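# Reseat a crooked glass plate level in its magazine slot

## Task

A single glass plate sits tilted in the magazine, with its two edges resting in two different slots. Get it flat into the lower of those two slots, pushed fully home, with its coated face upward, and keep every other plate where it is. Touching any coated surface at all means failure. A flat blade is available on its rest.

## Robot and tools

Robot: two arms, left_arm and right_arm, each ending in a two-finger gripper. Calibrated base positions in the scene frame: left_arm (+0.013, +0.450, 0) m, right_arm (-0.059, -0.371, 0) m, each yawed very slightly. A camera stand sits behind them.

Scene frame: origin at table-top height, halfway between the nominal bases. +z points up, +x points out over the table, +y toward left_arm. Reported hand positions, orientations (quat wxyz) and velocities use this frame. They can be off by a few centimetres, more at long reach. Gripper geometry: fingers extend along the gripper's +z and part along its y. end_effector_position is the point between the pads when shut; closed fingertips reach 19 mm past it, open ones 6 mm. A block juts about 10 cm toward the gripper's +x and turns with it.

execute_actions(actions, cameras): actions is a list of actions. Each action is a table of at most 15 rows, one per 1/30 s step; a short table repeats its final row to fill 15 steps. Each row has exactly 18 numbers in [-1, 1], both arms in one row even if one is idle: left_arm dx, dy, dz, rx, ry, rz, then left_gripper position, force_limit, speed, then the same nine for right_arm/right_gripper. dx..rz are offsets, not poses: measured along scene axes from that arm's Hand target as it was when the action began, and every row counts from that same start, not from the previous row. Scale: 1.0 = 0.6 m for dx/dy/dz and 180 degrees for the rotation vector rx/ry/rz; the arm turns about its Hand target's position. Repeating an offset in a new action moves further. Six zeros re-command the current Hand target. Gripper numbers are absolute settings, not offsets; always resend them, since 0 is itself a command. Images come back only when actions is empty or cameras names them.

Gripper numbers: position +1 = fully open (85 mm), about -0.8 = pads touching, -1 = close until blocked. force_limit and speed (both start at +1) set grip strength and closing rate (about 20, 85, 150 mm/s at -1, 0, +1). A slow, low-force close grips gently (about 30 N per pad); fast closes from wide open reach 120 to 245 N. A new force_limit or speed only applies after position changes by at least 0.01. To grip, send -1 and check object_status = 2. object_status: 0 moving, 1 blocked while opening, 2 blocked while closing, 3 reached position or pads met. position_measured is in counts: 3 open, 78 about 60 mm, 130 about 40 mm, 180 about 20 mm, 230 pads meet.

move(target, speed, blend, stop_force, zero, blocking, cameras): straight-line paths for each arm. target is one 18-number row, or a list of up to 15 rows, laid out as above; every row is an offset from the same starting Hand targets. speed: m/s, 0.002 to 3.6, default 0.25 (turning up to twice that in rad/s), one value or one per row. blend: corner rounding in m, 0 = stop at each row. stop_force: 3 to 120 N, one for both arms; ends an arm's path on that much push along its motion; unreliable while the gripper rotates and for light or loose contacts; omit it when backing away from something pressed. zero (only with stop_force): re-zero before moving, default true. blocking=false returns early (not with stop_force). Paths avoid nothing and end together; max 10 s. The result adds a move: line: done, off_target, moving, held or fault, plus limits=paced (pose clipped) or limits=held (steps withheld). done means within 3 mm and 2 degrees, not that nothing was touched.

wait(seconds 0 to 10) lets time pass holding commands. stop brakes a running move. zoom_image(camera, region [x0, y0, x1, y1] in pixels, at most 504 each way) enlarges the newest image of cam_high, cam_low, cam_left_wrist or cam_right_wrist (all 896x504). zero_wrist_force(arm) makes the present wrist reading the new zero. finished_scene(scene) ends the current scene, given its number; it is final.

Result lines: Hand target is the last commanded pose after clipping; later offsets start from it, and the gripper may rest short of it (send the gap as an offset). Tool commands shows gripper settings. Wrist force/torque are in the gripper's own axes, force from the surface into the arm, plus the peak since the last report. Joint torques include arm weight. Step readings list positions during actions. Motor temperatures, MOTOR HOT above 70 °C.

Limits and hazards: orientation commands are clipped to 32 degrees from the measured one each step. Motion lags commands by about 0.09 s or 0.17 to 0.22 s and may overshoot when fast. A clearance check can hold arms apart but not reliably. Contact torque past joint limits (wrist joints about 21 N m) or outside force near 150 N stops the arm for 10 s; at 85 °C brakes lock for 30 to 60 s. Arms are stiff: aim just short of firm contact, move slowly near glass, avoid paths near an arm's own base. Never touch any coating, never drop or fling the plate, never let anything leave the table, and avoid arm-to-arm presses or gripping the other arm's fingers.

Each tool is called after "Emit:" by a JSON object that holds its "method" and its "body".

## Session

I'll start by looking at the scene.

Emit:
{"method": "execute_actions", "body": {"actions": [], "cameras": ["all"]}}

Scene clock: 0.00 s.
left_arm: end_effector_position=(+0.2040, +0.0778, +0.1043) position_measured=3 object_status=3 end_effector_quat_wxyz=(+0.014, -0.558, +0.828, -0.060) | right_arm: end_effector_position=(+0.0952, -0.0512, +0.1531) position_measured=3 object_status=3 end_effector_quat_wxyz=(-0.142, +0.966, +0.009, +0.217)
Joint positions: left_arm=[-1.524 -1.685 2.326 -2.305 -1.489 -2.656] | right_arm=[5.06 -0.944 -2.573 -1.071 1.059 -1.251]
Joint velocities: within noise
Joint torques (N m): no reading
Motor temperatures (°C): left_arm=[30 35 35 39 43 42] | right_arm=[33 36 37 36 43 36]
Wrist force (N): no reading
Wrist torque (N m): no reading
Wrist force, peak (N): no reading
Hand target: left_arm +0.2040, +0.0778, +0.1043; +0.014, -0.558, +0.828, -0.060 | right_arm +0.0952, -0.0512, +0.1531; -0.142, +0.966, +0.009, +0.217
Tool commands: left_gripper/position=+1.0 left_gripper/force_limit=+1.0 left_gripper/speed=+1.0 right_gripper/position=+1.0 right_gripper/force_limit=+1.0 right_gripper/speed=+1.0

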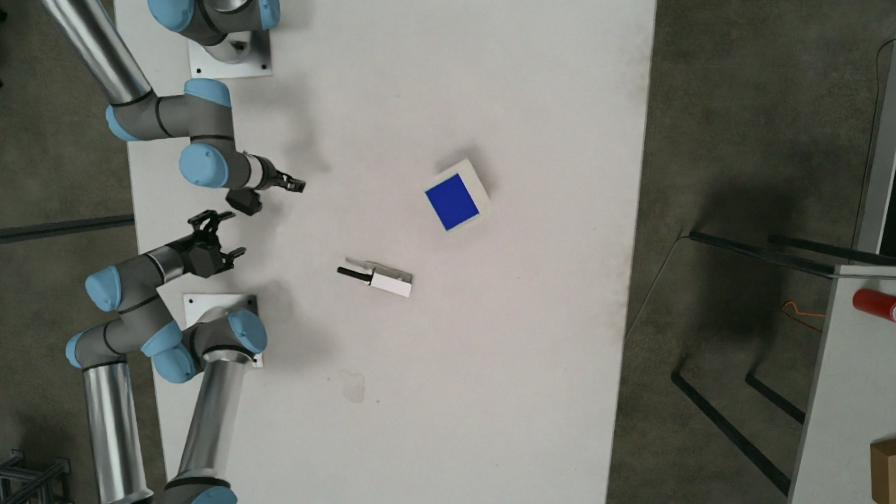

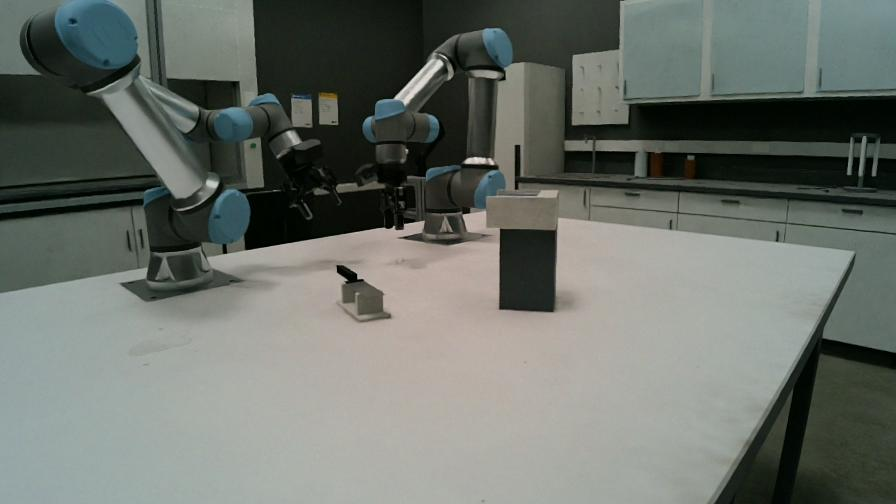

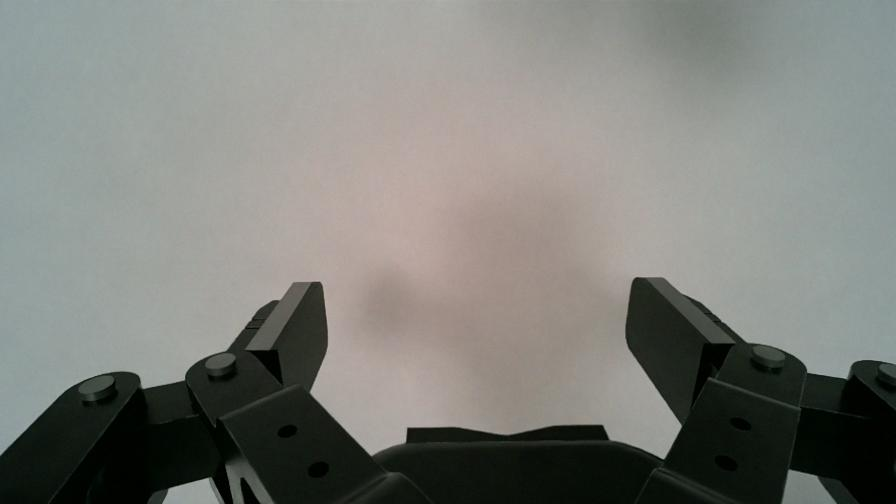

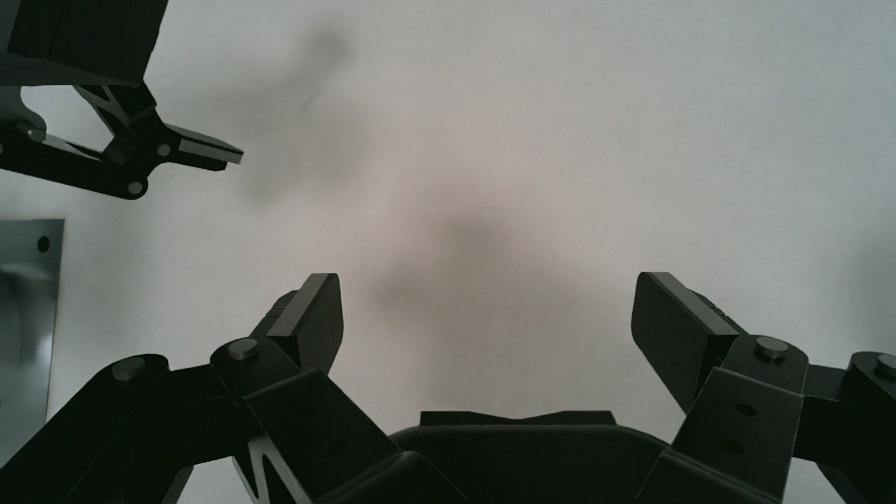

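Emit:
{"method": "zoom_image", "body": {"camera": "cam_high", "region": [320, 130, 520, 320]}}

Emit:
{"method": "zoom_image", "body": {"camera": "cam_low", "region": [440, 170, 620, 330]}}

Emit:
{"method": "zoom_image", "body": {"camera": "cam_low", "region": [310, 240, 430, 340]}}

Scaled by 2.520 from the camera's 896x504 image, which has a finer 1280x720 frame.

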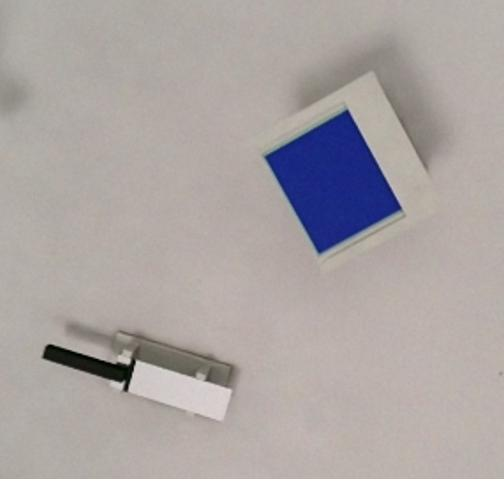

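Scaled by 2.800 from the camera's 896x504 image, which has a finer 1280x720 frame.

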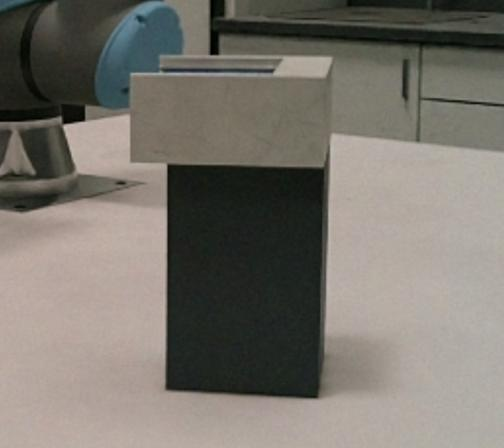

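Scaled by 4.200 from the camera's 896x504 image, which has a finer 1280x720 frame.

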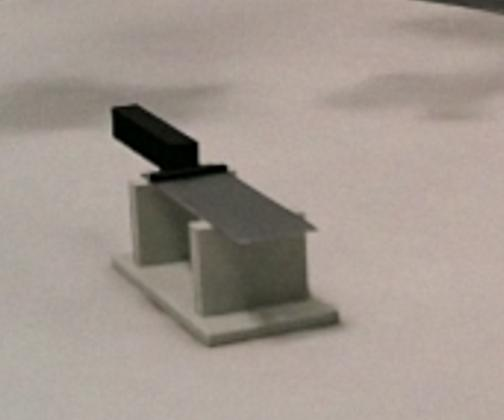

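Emit:
{"method": "move", "body": {"target": [0,0,0,0,0,0,1,1,1, 0.6085,0.0132,0.0485,0.0543,-0.4121,0.0686,1,1,1], "speed": 0.35, "cameras": ["all"]}}

Scene clock: 18.23 s.
left_arm: end_effector_position=(+0.2040, +0.0778, +0.1043) position_measured=3 object_status=3 end_effector_quat_wxyz=(+0.014, -0.558, +0.828, -0.060) | right_arm: end_effector_position=(+0.1960, -0.0543, +0.1638) position_measured=3 object_status=3 end_effector_quat_wxyz=(-0.163, +0.905, +0.055, +0.389)
Joint positions: left_arm=[-1.524 -1.685 2.326 -2.305 -1.489 -2.656] | right_arm=[4.943 -1.033 -2.709 -0.733 0.724 -1.547]
Joint torques (N m): left_arm=[0.05 -16.91 -22.12 -3.33 0.19 -0.05] | right_arm=[11.66 7.9 33.61 3.41 -0.38 -1.7]
Wrist force (N): left_arm=[-0.1 -0.1 0.1] | right_arm=[0.4 0.0 0.3]
Wrist torque (N m): left_arm=[-0.01 0.01 0.00] | right_arm=[0.01 -0.11 0.05]
Wrist force, peak (N): left_arm=[-0.4 -0.3 0.1] | right_arm=[5.5 0.7 4.2]
Hand target: left_arm +0.2040, +0.0778, +0.1043; +0.014, -0.558, +0.828, -0.060 | right_arm +0.1960, -0.0543, +0.1638; -0.163, +0.905, +0.055, +0.389 (not the last commanded pose)
Off the commanded pose: left_arm 0.000 m, 0 deg | right_arm 0.265 m, 54 deg.
move: held (right_arm; a check stopped the path); limits=held
pose unreachable (right arm): on one or more control steps of this call, first in action 0 (counted from 0), this arm could not follow its commanded pose, so it was not sent that pose on those steps. It may still have moved: this result reports where it is.
cause: moving toward the commanded pose would bring a part of the arm too close to another arm (this arm's gripper and the left arm's gripper, 8 mm apart when this arm was first held).
camera_calibration:
cam_right_wrist: T_world_to_cam=[[0.218604, -0.936257, -0.275018, -0.0364088], [-0.89011, -0.0758241, -0.449394, 0.257877], [0.399895, 0.343035, -0.849947, 0.20957], [0, 0, 0, 1]] pos_world=[0.153692, -0.0864245, 0.283999]

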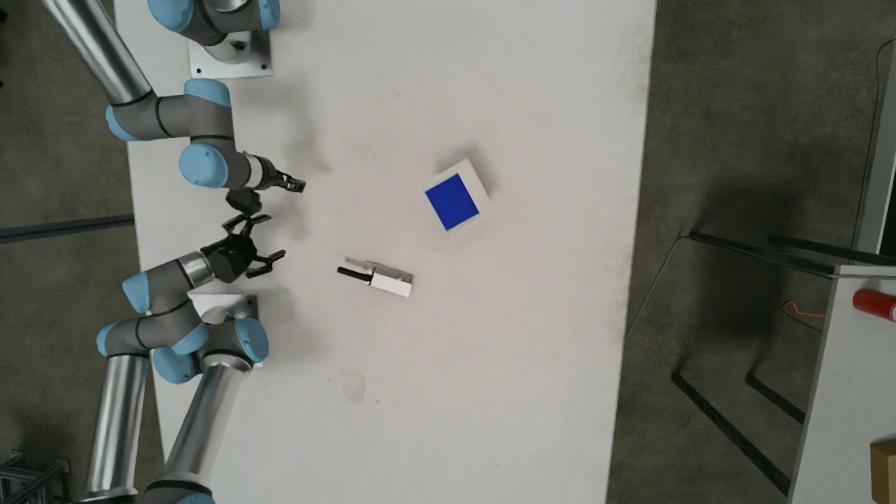

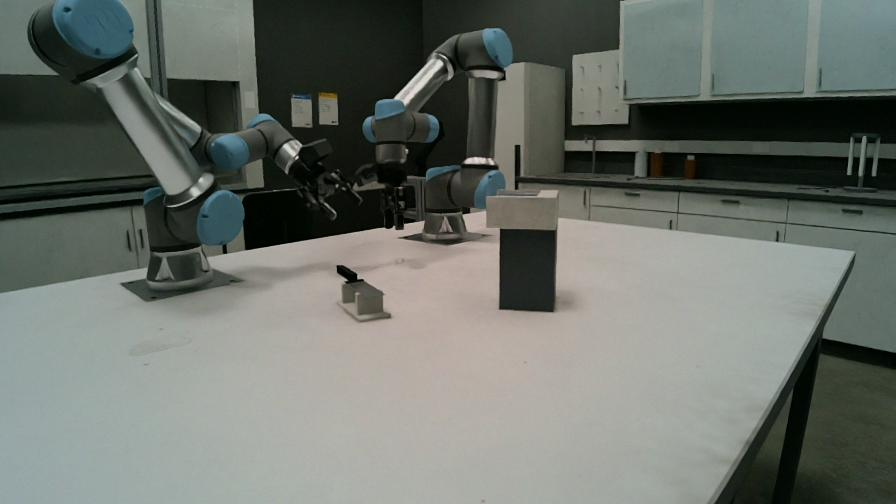

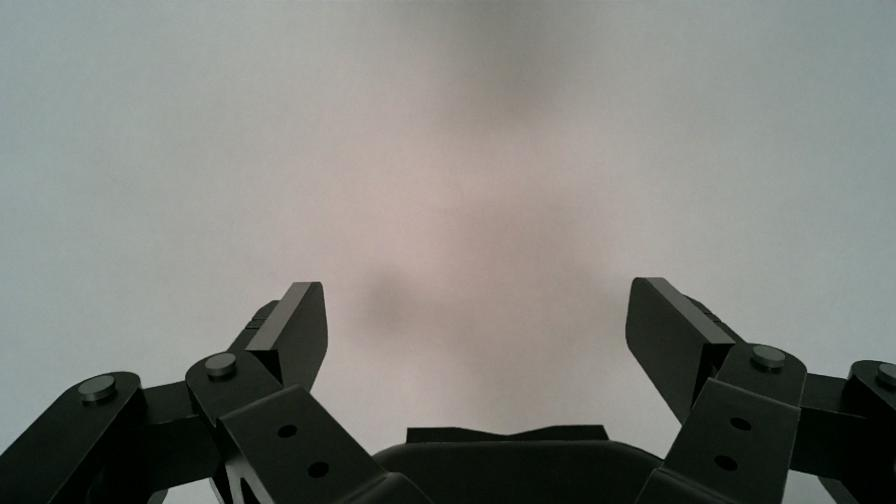

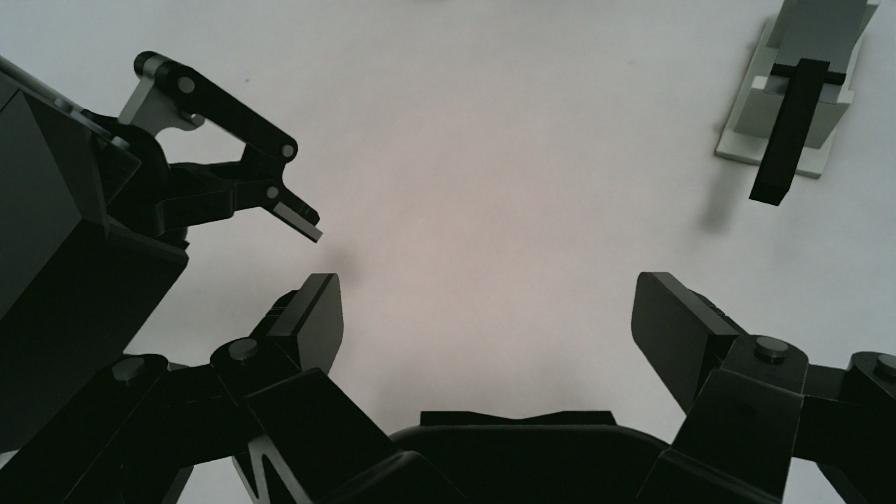

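Emit:
{"method": "move", "body": {"target": [[0.05,0.25,0.22,0,0,0,1,1,1, 0.2067,-0.1428,0.06,0.019,-0.147,0.027,1,1,1],[0.05,0.25,0.22,0,0,0,1,1,1, 0.4405,0.0183,0.0307,0.0383,-0.2933,0.0533,1,1,1]], "speed": 0.35, "blend": 0.05, "cameras": ["cam_high","cam_right_wrist"]}}

Scene clock: 19.67 s.
left_arm: end_effector_position=(+0.2207, +0.1612, +0.1779) position_measured=3 object_status=3 end_effector_quat_wxyz=(+0.014, -0.558, +0.828, -0.060) | right_arm: end_effector_position=(+0.2317, -0.0820, +0.1751) position_measured=3 object_status=3 end_effector_quat_wxyz=(-0.166, +0.874, +0.070, +0.452)
Joint positions: left_arm=[-1.439 -1.993 2.323 -2 -1.497 -2.571] | right_arm=[4.902 -0.991 -2.801 -0.59 0.603 -1.693]
Joint torques (N m): left_arm=[2.4 -14.47 -10.72 -1.14 2.1 0.65] | right_arm=[11.39 -12.35 32.86 4.77 -1.53 -1.72]
Wrist force (N): left_arm=[0.0 0.0 0.0] | right_arm=[0.7 0.2 1.1]
Wrist torque (N m): left_arm=[0.00 0.00 -0.04] | right_arm=[0.03 -0.19 0.07]
Wrist force, peak (N): left_arm=[-5.9 -3.1 -1.0] | right_arm=[3.1 9.8 4.2]
Hand target: left_arm +0.2207, +0.1614, +0.1779; +0.014, -0.558, +0.828, -0.060 (not the last commanded pose) | right_arm +0.2318, -0.0820, +0.1751; -0.166, +0.874, +0.070, +0.452 (not the last commanded pose)
Off the commanded pose: left_arm 0.090 m, 0 deg | right_arm 0.232 m, 46 deg.
move: held (right_arm; a check stopped the path), off_target (left_arm; braked when a check withheld steps of right_arm); path passed 0 of 2 targets; limits=held
pose unreachable (right arm): on one or more control steps of this call, first in action 0 (counted from 0), this arm could not follow its commanded pose, so it was not sent that pose on those steps. It may still have moved: this result reports where it is.
cause: moving toward the commanded pose would bring two parts of the arm too close to each other (joints 3 (elbow) and 4 (wrist 1) lie between them).
camera_calibration:
cam_right_wrist: T_world_to_cam=[[0.267681, -0.930292, -0.250806, -0.0820945], [-0.816556, -0.0808582, -0.571576, 0.296625], [0.511452, 0.357797, -0.78128, 0.17768], [0, 0, 0, 1]] pos_world=[0.173311, -0.115961, 0.287772]
Images, in order (width x height): cam_high 896x504, cam_right_wrist 896x504.

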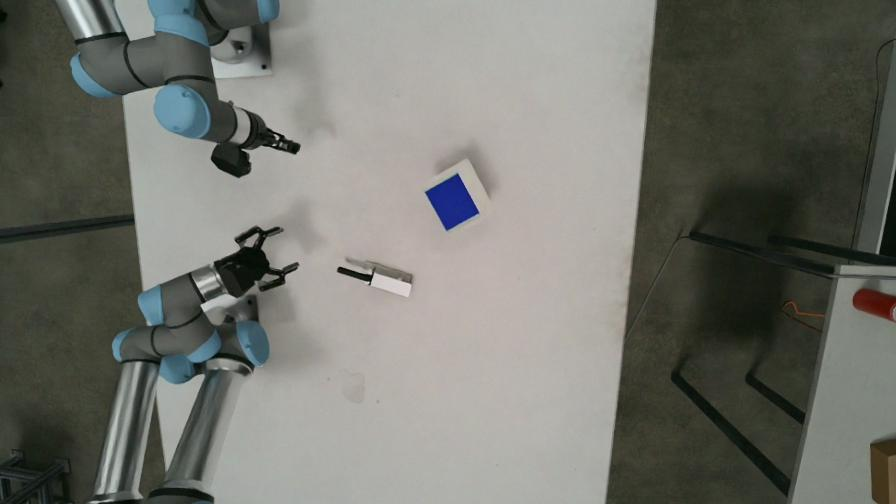

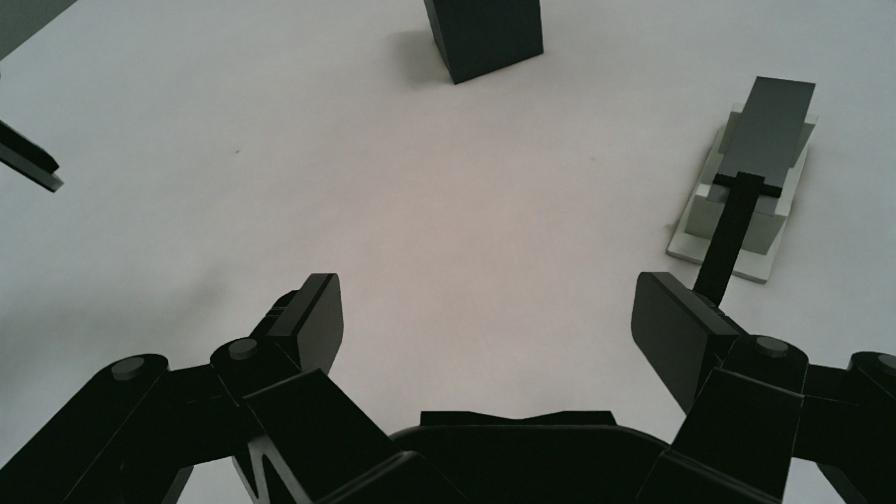

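Emit:
{"method": "move", "body": {"target": [[0.05,0.15,0.12,0,0,0,1,1,1, 0.2137,0.02,0.1582,0,0,0,1,1,1],[0.05,0.15,0.12,0,0,0,1,1,1, 0.3592,0.0517,0.0665,0.0093,-0.1981,0.0582,1,1,1]], "speed": 0.35, "blend": 0.03, "cameras": ["cam_high","cam_right_wrist"]}}

Scene clock: 23.50 s.
left_arm: end_effector_position=(+0.2507, +0.2514, +0.2499) position_measured=3 object_status=3 end_effector_quat_wxyz=(+0.014, -0.558, +0.828, -0.060) | right_arm: end_effector_position=(+0.4473, -0.0511, +0.2151) position_measured=3 object_status=3 end_effector_quat_wxyz=(-0.189, +0.681, +0.189, +0.681)
Joint positions: left_arm=[-1.239 -2.19 2.228 -1.72 -1.518 -2.372] | right_arm=[4.1 -2.213 -2.346 1.417 1.131 -3.142]
Joint torques (N m): left_arm=[7.37 -6.77 -12.28 -0.2 2.6 1.5] | right_arm=[4.58 16.65 10.89 4.04 1.83 -1.56]
Wrist force (N): left_arm=[-0.2 -0.1 0.3] | right_arm=[1.0 0.6 2.6]
Wrist torque (N m): left_arm=[-0.02 0.03 -0.06] | right_arm=[0.15 -0.31 0.14]
Wrist force, peak (N): left_arm=[-8.3 -1.8 3.6] | right_arm=[9.6 0.2 0.5]
Hand target: left_arm +0.2507, +0.2514, +0.2499; +0.014, -0.558, +0.828, -0.060 | right_arm +0.4473, -0.0510, +0.2150; -0.189, +0.681, +0.189, +0.681
Off the commanded pose: left_arm 0.000 m, 0 deg | right_arm 0.000 m, 0 deg.
move: done
camera_calibration:
cam_right_wrist: T_world_to_cam=[[0.524333, -0.85122, -0.0223654, -0.260917], [-0.306695, -0.164285, -0.937522, 0.344347], [0.794363, 0.498433, -0.347205, -0.125075], [0, 0, 0, 1]] pos_world=[0.341772, -0.103185, 0.273571]
Images, in order (width x height): cam_high 896x504, cam_right_wrist 896x504.

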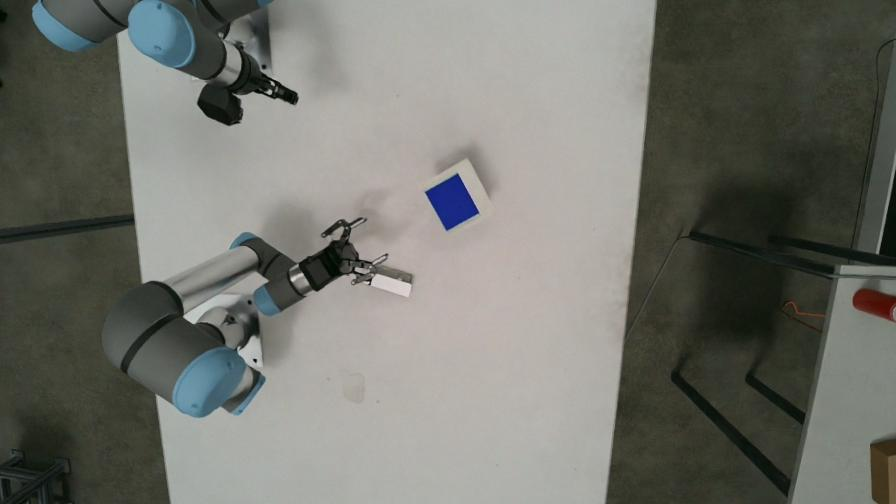

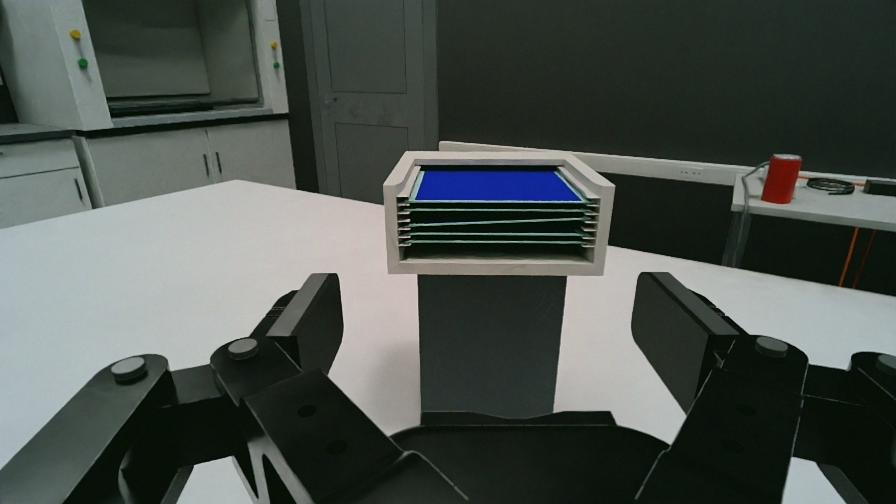

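Excellent view. Let me zoom on the magazine.

Emit:
{"method": "zoom_image", "body": {"camera": "cam_right_wrist", "region": [375, 140, 625, 285]}}

Emit:
{"method": "zoom_image", "body": {"camera": "cam_right_wrist", "region": [380, 185, 440, 255]}}

Emit:
{"method": "zoom_image", "body": {"camera": "cam_right_wrist", "region": [560, 185, 620, 255]}}

Scaled by 2.016 from the camera's 896x504 image, which has a finer 1280x720 frame.

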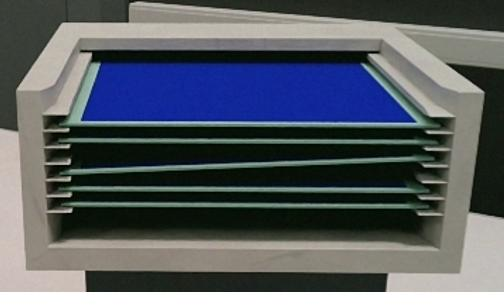

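Scaled by 7.200 from the camera's 896x504 image, which has a finer 1280x720 frame.

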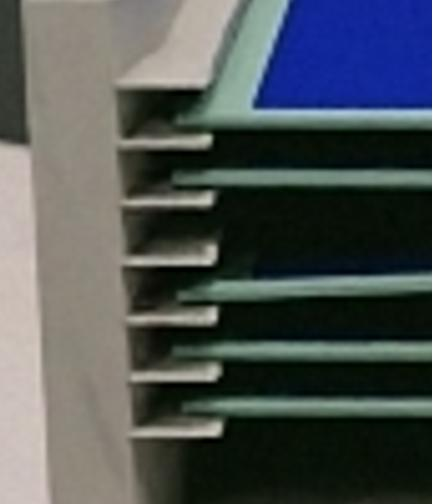

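Scaled by 7.200 from the camera's 896x504 image, which has a finer 1280x720 frame.

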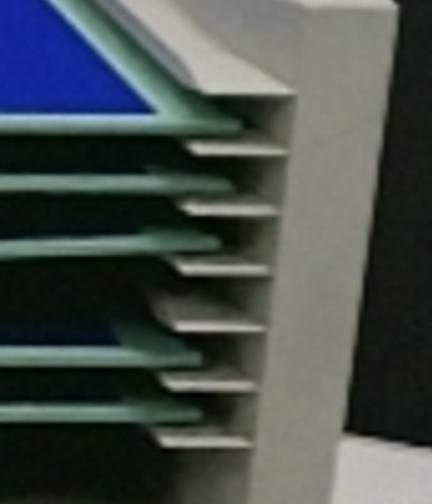

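Emit:
{"method": "move", "body": {"target": [0,0,0,0,0,0,1,1,1, 0.1687,0.0425,0.0,0,0,0,1,1,1], "speed": 0.25, "cameras": ["cam_right_wrist"]}}

Emit:
{"method": "zoom_image", "body": {"camera": "cam_right_wrist", "region": [290, 180, 630, 370]}}

Scene clock: 26.83 s.
left_arm: end_effector_position=(+0.2507, +0.2514, +0.2499) position_measured=3 object_status=3 end_effector_quat_wxyz=(+0.014, -0.558, +0.828, -0.060) | right_arm: end_effector_position=(+0.5484, -0.0255, +0.2149) position_measured=3 object_status=3 end_effector_quat_wxyz=(-0.189, +0.681, +0.189, +0.681)
Joint positions: left_arm=[-1.239 -2.19 2.228 -1.72 -1.518 -2.372] | right_arm=[3.928 -2.293 -2.054 1.205 1.303 -3.142]
Joint torques (N m): left_arm=[6.94 -6.39 -12.07 -0.17 2.56 1.37] | right_arm=[1.58 55.8 21.39 0.52 0.25 1.68]
Wrist force (N): left_arm=[-0.3 -0.3 0.1] | right_arm=[1.0 0.5 2.7]
Wrist torque (N m): left_arm=[-0.05 0.05 -0.05] | right_arm=[0.14 -0.32 0.12]
Wrist force, peak (N): left_arm=[-0.2 0.0 0.4] | right_arm=[0.7 0.4 5.4]
Hand target: left_arm +0.2507, +0.2514, +0.2499; +0.014, -0.558, +0.828, -0.060 | right_arm +0.5485, -0.0255, +0.2150; -0.189, +0.681, +0.189, +0.681
Off the commanded pose: left_arm 0.000 m, 0 deg | right_arm 0.000 m, 0 deg.
move: done
camera_calibration:
cam_right_wrist: T_world_to_cam=[[0.524519, -0.85111, -0.0221736, -0.292353], [-0.306649, -0.164557, -0.93749, 0.379306], [0.794258, 0.498531, -0.347305, -0.218083], [0, 0, 0, 1]] pos_world=[0.442873, -0.077686, 0.273371]
Images, in order (width x height): cam_right_wrist 896x504.

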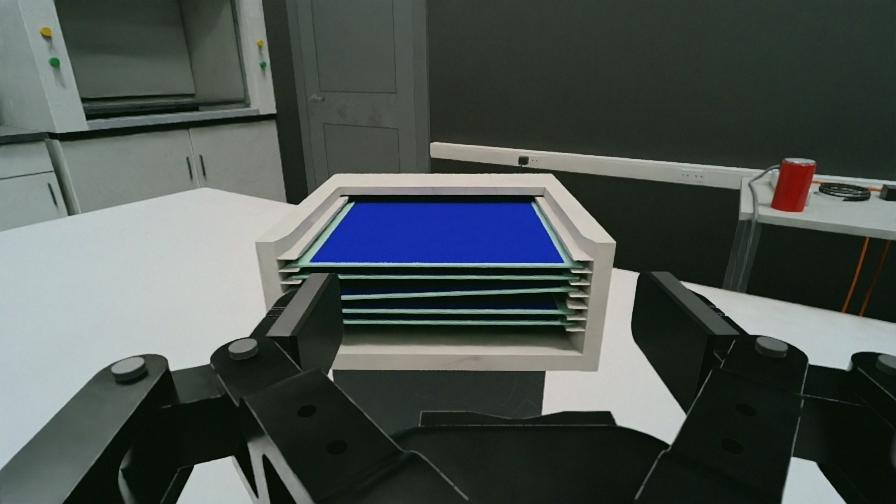

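Scaled by 1.482 from the camera's 896x504 image, which has a finer 1280x720 frame.

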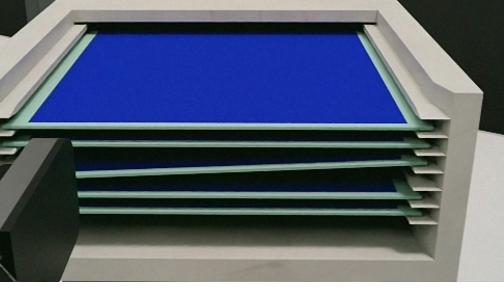

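Emit:
{"method": "zoom_image", "body": {"camera": "cam_right_wrist", "region": [530, 230, 620, 380]}}

Emit:
{"method": "zoom_image", "body": {"camera": "cam_right_wrist", "region": [250, 230, 350, 380]}}

Scaled by 3.360 from the camera's 896x504 image, which has a finer 1280x720 frame.

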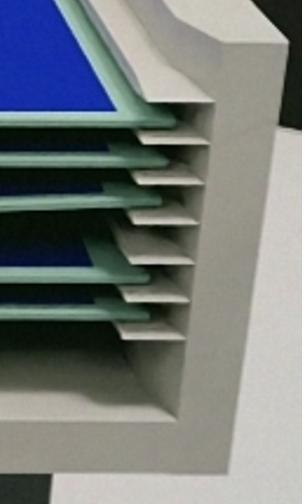

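Scaled by 3.360 from the camera's 896x504 image, which has a finer 1280x720 frame.

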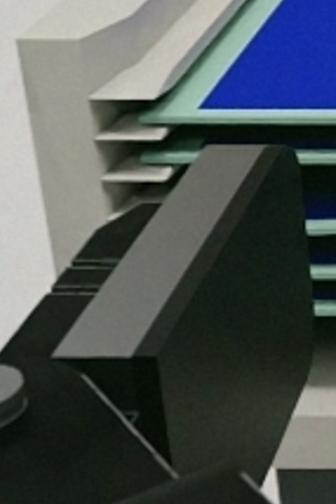

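Emit:
{"method": "move", "body": {"target": [0,0,0,0,0,0,1,1,1, -0.3958,-0.2258,-0.1,-0.0312,0.1968,-0.2366,1,1,1], "speed": 0.35, "cameras": ["cam_right_wrist","cam_high"]}}

Scene clock: 31.40 s.
left_arm: end_effector_position=(+0.2507, +0.2514, +0.2499) position_measured=3 object_status=3 end_effector_quat_wxyz=(+0.014, -0.558, +0.828, -0.060) | right_arm: end_effector_position=(+0.3110, -0.1610, +0.1550) position_measured=3 object_status=3 end_effector_quat_wxyz=(+0.052, +0.881, -0.100, +0.459) end_effector_velocity=(+0.000, +0.000, +0.000) end_effector_angular_velocity=(+0.001, +0.000, -0.003)
Joint positions: left_arm=[-1.239 -2.19 2.228 -1.72 -1.518 -2.372] | right_arm=[4.572 -1.271 -2.565 -1.03 0.619 -1.384]
Joint velocities: left_arm=[within noise] | right_arm=[0 -0.001 0 -0.003 0.001 0.005]
Joint torques (N m): left_arm=[7.18 -6.66 -12.44 -0.18 2.47 1.23] | right_arm=[-14.83 -4.14 31.26 0.64 0.74 1.6]
Wrist force (N): left_arm=[0.0 -0.2 0.0] | right_arm=[1.2 0.5 1.3]
Wrist torque (N m): left_arm=[-0.04 0.00 -0.05] | right_arm=[0.16 -0.30 -0.02]
Wrist force, peak (N): left_arm=[-0.5 -0.1 0.0] | right_arm=[8.3 2.7 -2.1]
Hand target: left_arm +0.2507, +0.2514, +0.2499; +0.014, -0.558, +0.828, -0.060 | right_arm +0.3110, -0.1609, +0.1550; +0.052, +0.881, -0.100, +0.459
Off the commanded pose: left_arm 0.000 m, 0 deg | right_arm 0.000 m, 0 deg.
move: done
camera_calibration:
cam_right_wrist: T_world_to_cam=[[-0.227956, -0.973363, -0.0245235, -0.0697129], [-0.797565, 0.201114, -0.56872, 0.38254], [0.558503, -0.110084, -0.822165, 0.0660789], [0, 0, 0, 1]] pos_world=[0.252304, -0.137516, 0.270176]
Images, in order (width x height): cam_high 896x504, cam_right_wrist 896x504.

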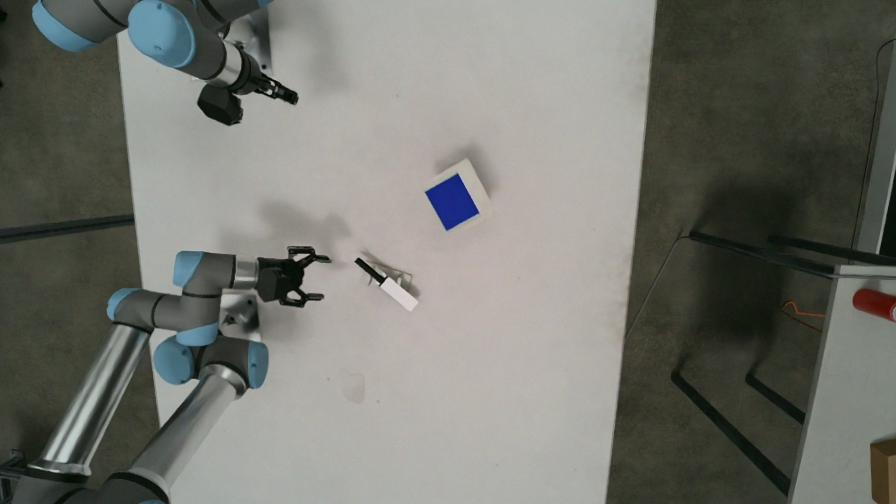

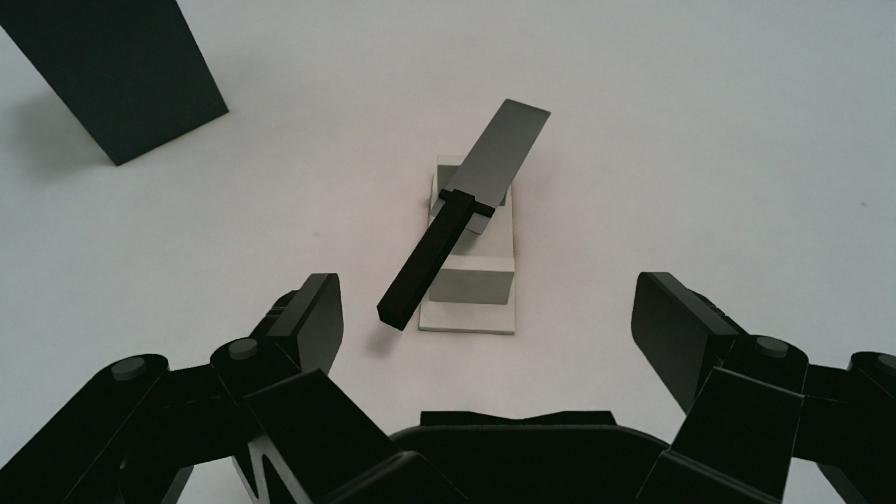

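Emit:
{"method": "zoom_image", "body": {"camera": "cam_right_wrist", "region": [360, 80, 600, 350]}}

Emit:
{"method": "execute_actions", "body": {"actions": [], "cameras": ["cam_low"]}}

Emit:
{"method": "zoom_image", "body": {"camera": "cam_low", "region": [310, 230, 430, 340]}}

Scaled by 1.867 from the camera's 896x504 image, which has a finer 1280x720 frame.

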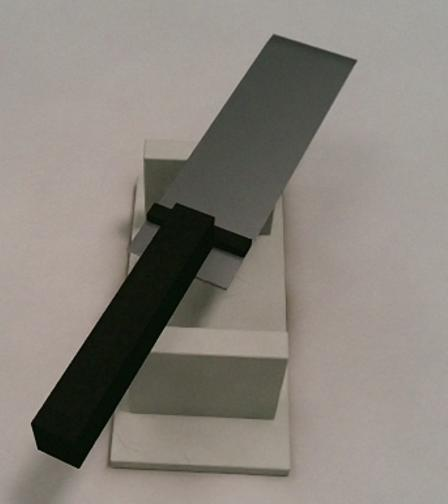

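Scene clock: 31.67 s.
left_arm: end_effector_position=(+0.2507, +0.2514, +0.2499) position_measured=3 object_status=3 end_effector_quat_wxyz=(+0.014, -0.558, +0.828, -0.060) | right_arm: end_effector_position=(+0.3110, -0.1610, +0.1550) position_measured=3 object_status=3 end_effector_quat_wxyz=(+0.052, +0.881, -0.100, +0.459)
Joint positions: left_arm=[-1.239 -2.19 2.228 -1.72 -1.518 -2.372] | right_arm=[4.572 -1.271 -2.565 -1.03 0.619 -1.384]
Joint velocities: within noise
Joint torques (N m): left_arm=[6.86 -6.41 -12.36 -0.25 2.56 1.21] | right_arm=[-14.26 -4.86 31.02 1.17 0.74 1.57]
Motor temperatures (°C): left_arm=[30 35 34 39 43 42] | right_arm=[33 36 37 36 43 36]
Wrist force (N): left_arm=[0.2 0.0 -0.1] | right_arm=[0.9 0.4 1.2]
Wrist torque (N m): left_arm=[-0.01 -0.03 -0.05] | right_arm=[0.15 -0.25 -0.03]
Wrist force, peak (N): left_arm=[-0.1 -0.4 0.1] | right_arm=[0.9 0.3 1.6]
Hand target: left_arm +0.2507, +0.2514, +0.2499; +0.014, -0.558, +0.828, -0.060 | right_arm +0.3110, -0.1609, +0.1550; +0.052, +0.881, -0.100, +0.459
Tool commands: left_gripper/position=+1.0 left_gripper/force_limit=+1.0 left_gripper/speed=+1.0 right_gripper/position=+1.0 right_gripper/force_limit=+1.0 right_gripper/speed=+1.0
Off the commanded pose: left_arm 0.000 m, 0 deg | right_arm 0.000 m, 0 deg.
Images, in order (width x height): cam_low 896x504.

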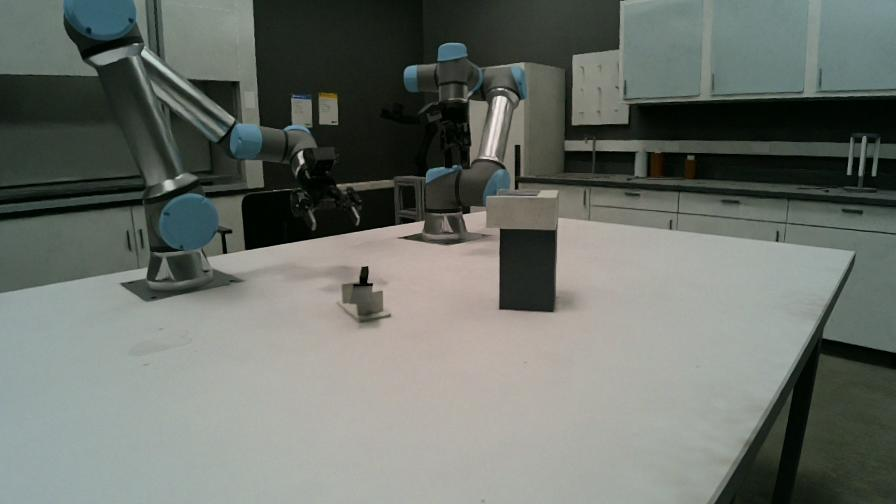

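Scaled by 4.200 from the camera's 896x504 image, which has a finer 1280x720 frame.

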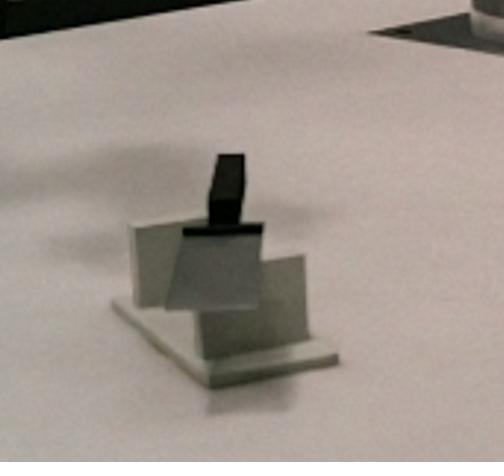

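Emit:
{"method": "move", "body": {"target": [0,0,0,0,0,0,1,1,1, 0.0,-0.1333,0.0,0,0,0,1,1,1], "speed": 0.3, "cameras": ["cam_right_wrist"]}}

Emit:
{"method": "zoom_image", "body": {"camera": "cam_right_wrist", "region": [180, 60, 460, 370]}}

Scene clock: 33.60 s.
left_arm: end_effector_position=(+0.2507, +0.2514, +0.2499) position_measured=3 object_status=3 end_effector_quat_wxyz=(+0.014, -0.558, +0.828, -0.060) | right_arm: end_effector_position=(+0.3110, -0.2408, +0.1550) position_measured=3 object_status=3 end_effector_quat_wxyz=(+0.052, +0.881, -0.100, +0.459)
Joint positions: left_arm=[-1.239 -2.19 2.228 -1.72 -1.518 -2.372] | right_arm=[4.525 -1.001 -2.703 -1.095 0.614 -1.465]
Joint torques (N m): left_arm=[6.86 -6.43 -12.36 -0.21 2.55 1.09] | right_arm=[-13.32 1.65 17.95 4.01 -2.16 -1.64]
Wrist force (N): left_arm=[-0.1 0.1 0.3] | right_arm=[0.8 0.3 1.3]
Wrist torque (N m): left_arm=[0.00 0.01 -0.05] | right_arm=[0.12 -0.23 -0.03]
Wrist force, peak (N): left_arm=[-0.4 -0.1 0.2] | right_arm=[7.0 4.5 2.5]
Hand target: left_arm +0.2507, +0.2514, +0.2499; +0.014, -0.558, +0.828, -0.060 | right_arm +0.3110, -0.2409, +0.1550; +0.052, +0.881, -0.100, +0.459
Off the commanded pose: left_arm 0.000 m, 0 deg | right_arm 0.000 m, 0 deg.
move: done
camera_calibration:
cam_right_wrist: T_world_to_cam=[[-0.228017, -0.973343, -0.0247447, -0.147328], [-0.797667, 0.201315, -0.568506, 0.398578], [0.558333, -0.109891, -0.822307, 0.057556], [0, 0, 0, 1]] pos_world=[0.252204, -0.217316, 0.270277]
Images, in order (width x height): cam_right_wrist 896x504.

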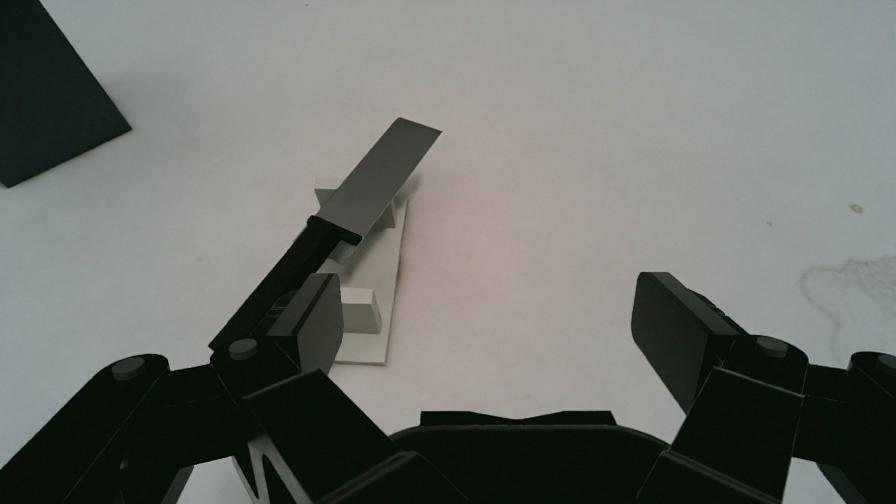

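Scaled by 1.626 from the camera's 896x504 image, which has a finer 1280x720 frame.

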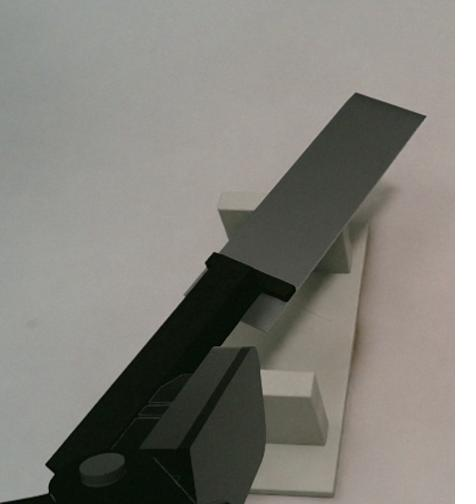

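Emit:
{"method": "move", "body": {"target": [0.3647,-0.2913,-0.039,0.1638,-0.3641,-0.4604,1,1,1, -0.0013,0.2565,-0.092,-0.0373,-0.0755,-0.1469,1,1,1], "speed": 0.35, "cameras": ["all"]}}

Emit:
{"method": "zoom_image", "body": {"camera": "cam_right_wrist", "region": [330, 80, 650, 320]}}

Scene clock: 44.00 s.
left_arm: end_effector_position=(+0.4696, +0.0766, +0.2265) position_measured=3 object_status=3 end_effector_quat_wxyz=(+0.498, +0.222, +0.827, -0.134) | right_arm: end_effector_position=(+0.3103, -0.0870, +0.0998) position_measured=3 object_status=3 end_effector_quat_wxyz=(+0.194, +0.771, -0.277, +0.540)
Joint positions: left_arm=[-1.205 -1.428 2.381 -3.514 -1.024 -0.328] | right_arm=[4.579 -1.905 -2.081 -1.711 0.666 -0.482]
Joint torques (N m): left_arm=[-1.1 -22.33 -3.12 -5.29 2.08 1.51] | right_arm=[-3.44 44.4 7.78 0.97 -3.08 -0.27]
Wrist force (N): left_arm=[1.6 1.0 -1.0] | right_arm=[1.2 0.5 2.0]
Wrist torque (N m): left_arm=[0.18 -0.04 -0.01] | right_arm=[0.15 -0.31 0.01]
Wrist force, peak (N): left_arm=[2.8 0.1 -1.1] | right_arm=[1.4 0.6 1.9]
Hand target: left_arm +0.4696, +0.0766, +0.2265; +0.498, +0.223, +0.827, -0.134 | right_arm +0.3102, -0.0870, +0.0998; +0.194, +0.771, -0.277, +0.540
Off the commanded pose: left_arm 0.000 m, 0 deg | right_arm 0.000 m, 0 deg.
move: done
camera_calibration:
cam_left_wrist: T_world_to_cam=[[0.496181, 0.867944, 0.0218472, -0.297501], [0.0938689, -0.0786441, 0.992474, -0.246354], [0.86313, -0.490396, -0.120495, -0.209411], [0, 0, 0, 1]] pos_world=[0.351488, 0.136146, 0.225767]
cam_right_wrist: T_world_to_cam=[[-0.634826, -0.772265, -0.0245545, 0.144483], [-0.487891, 0.425299, -0.762288, 0.278395], [0.599132, -0.47194, -0.646772, -0.032322], [0, 0, 0, 1]] pos_world=[0.246913, -0.0220762, 0.19486]

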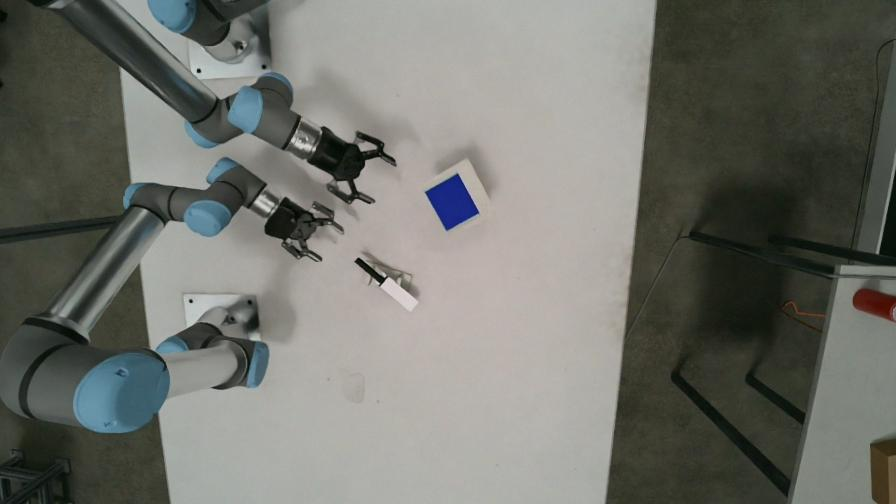

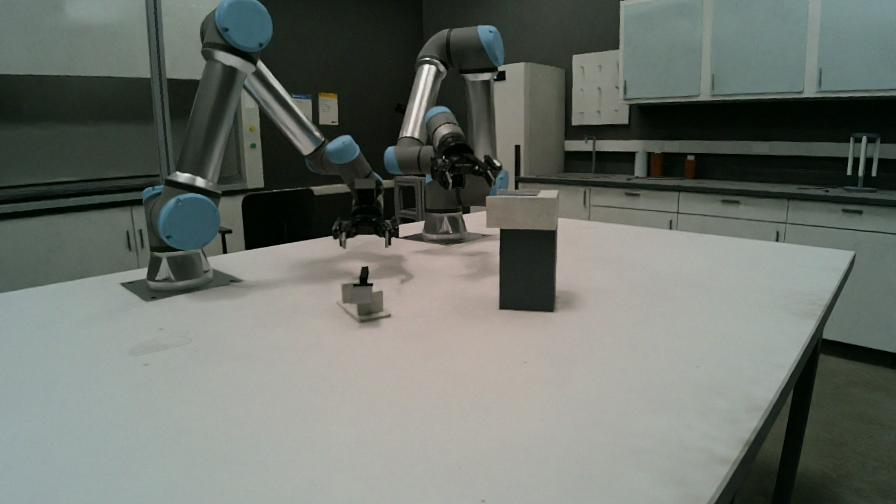

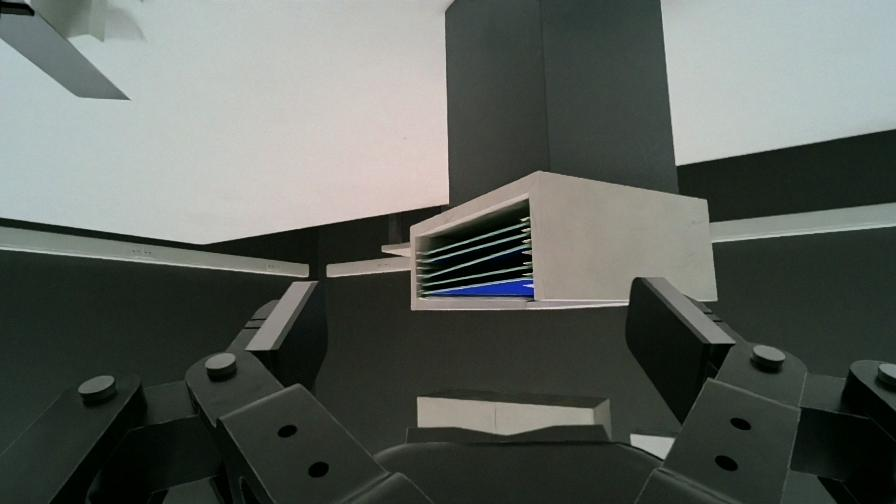

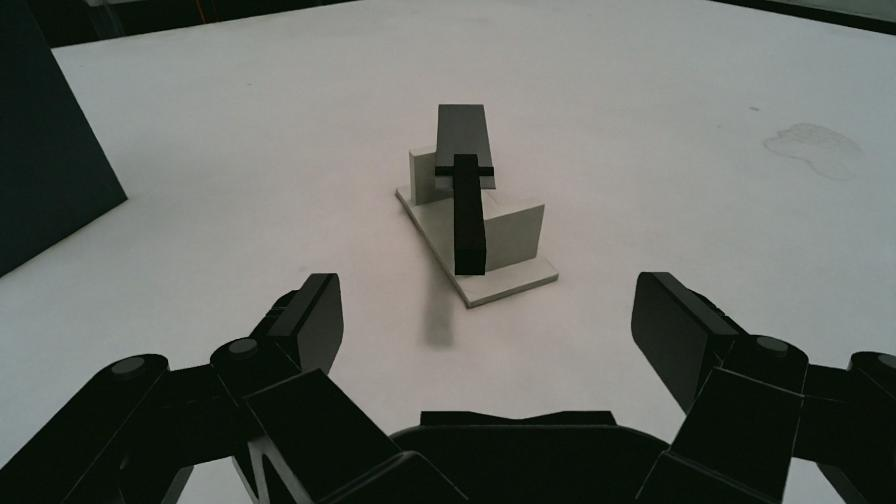

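Scaled by 1.575 from the camera's 896x504 image, which has a finer 1280x720 frame.

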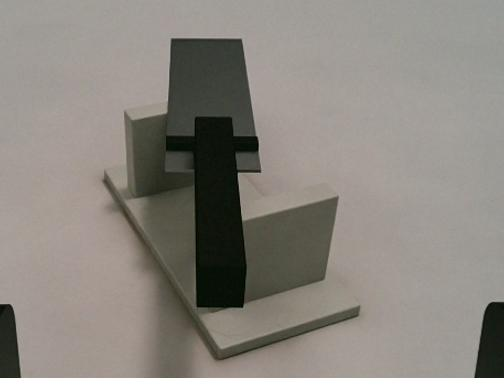

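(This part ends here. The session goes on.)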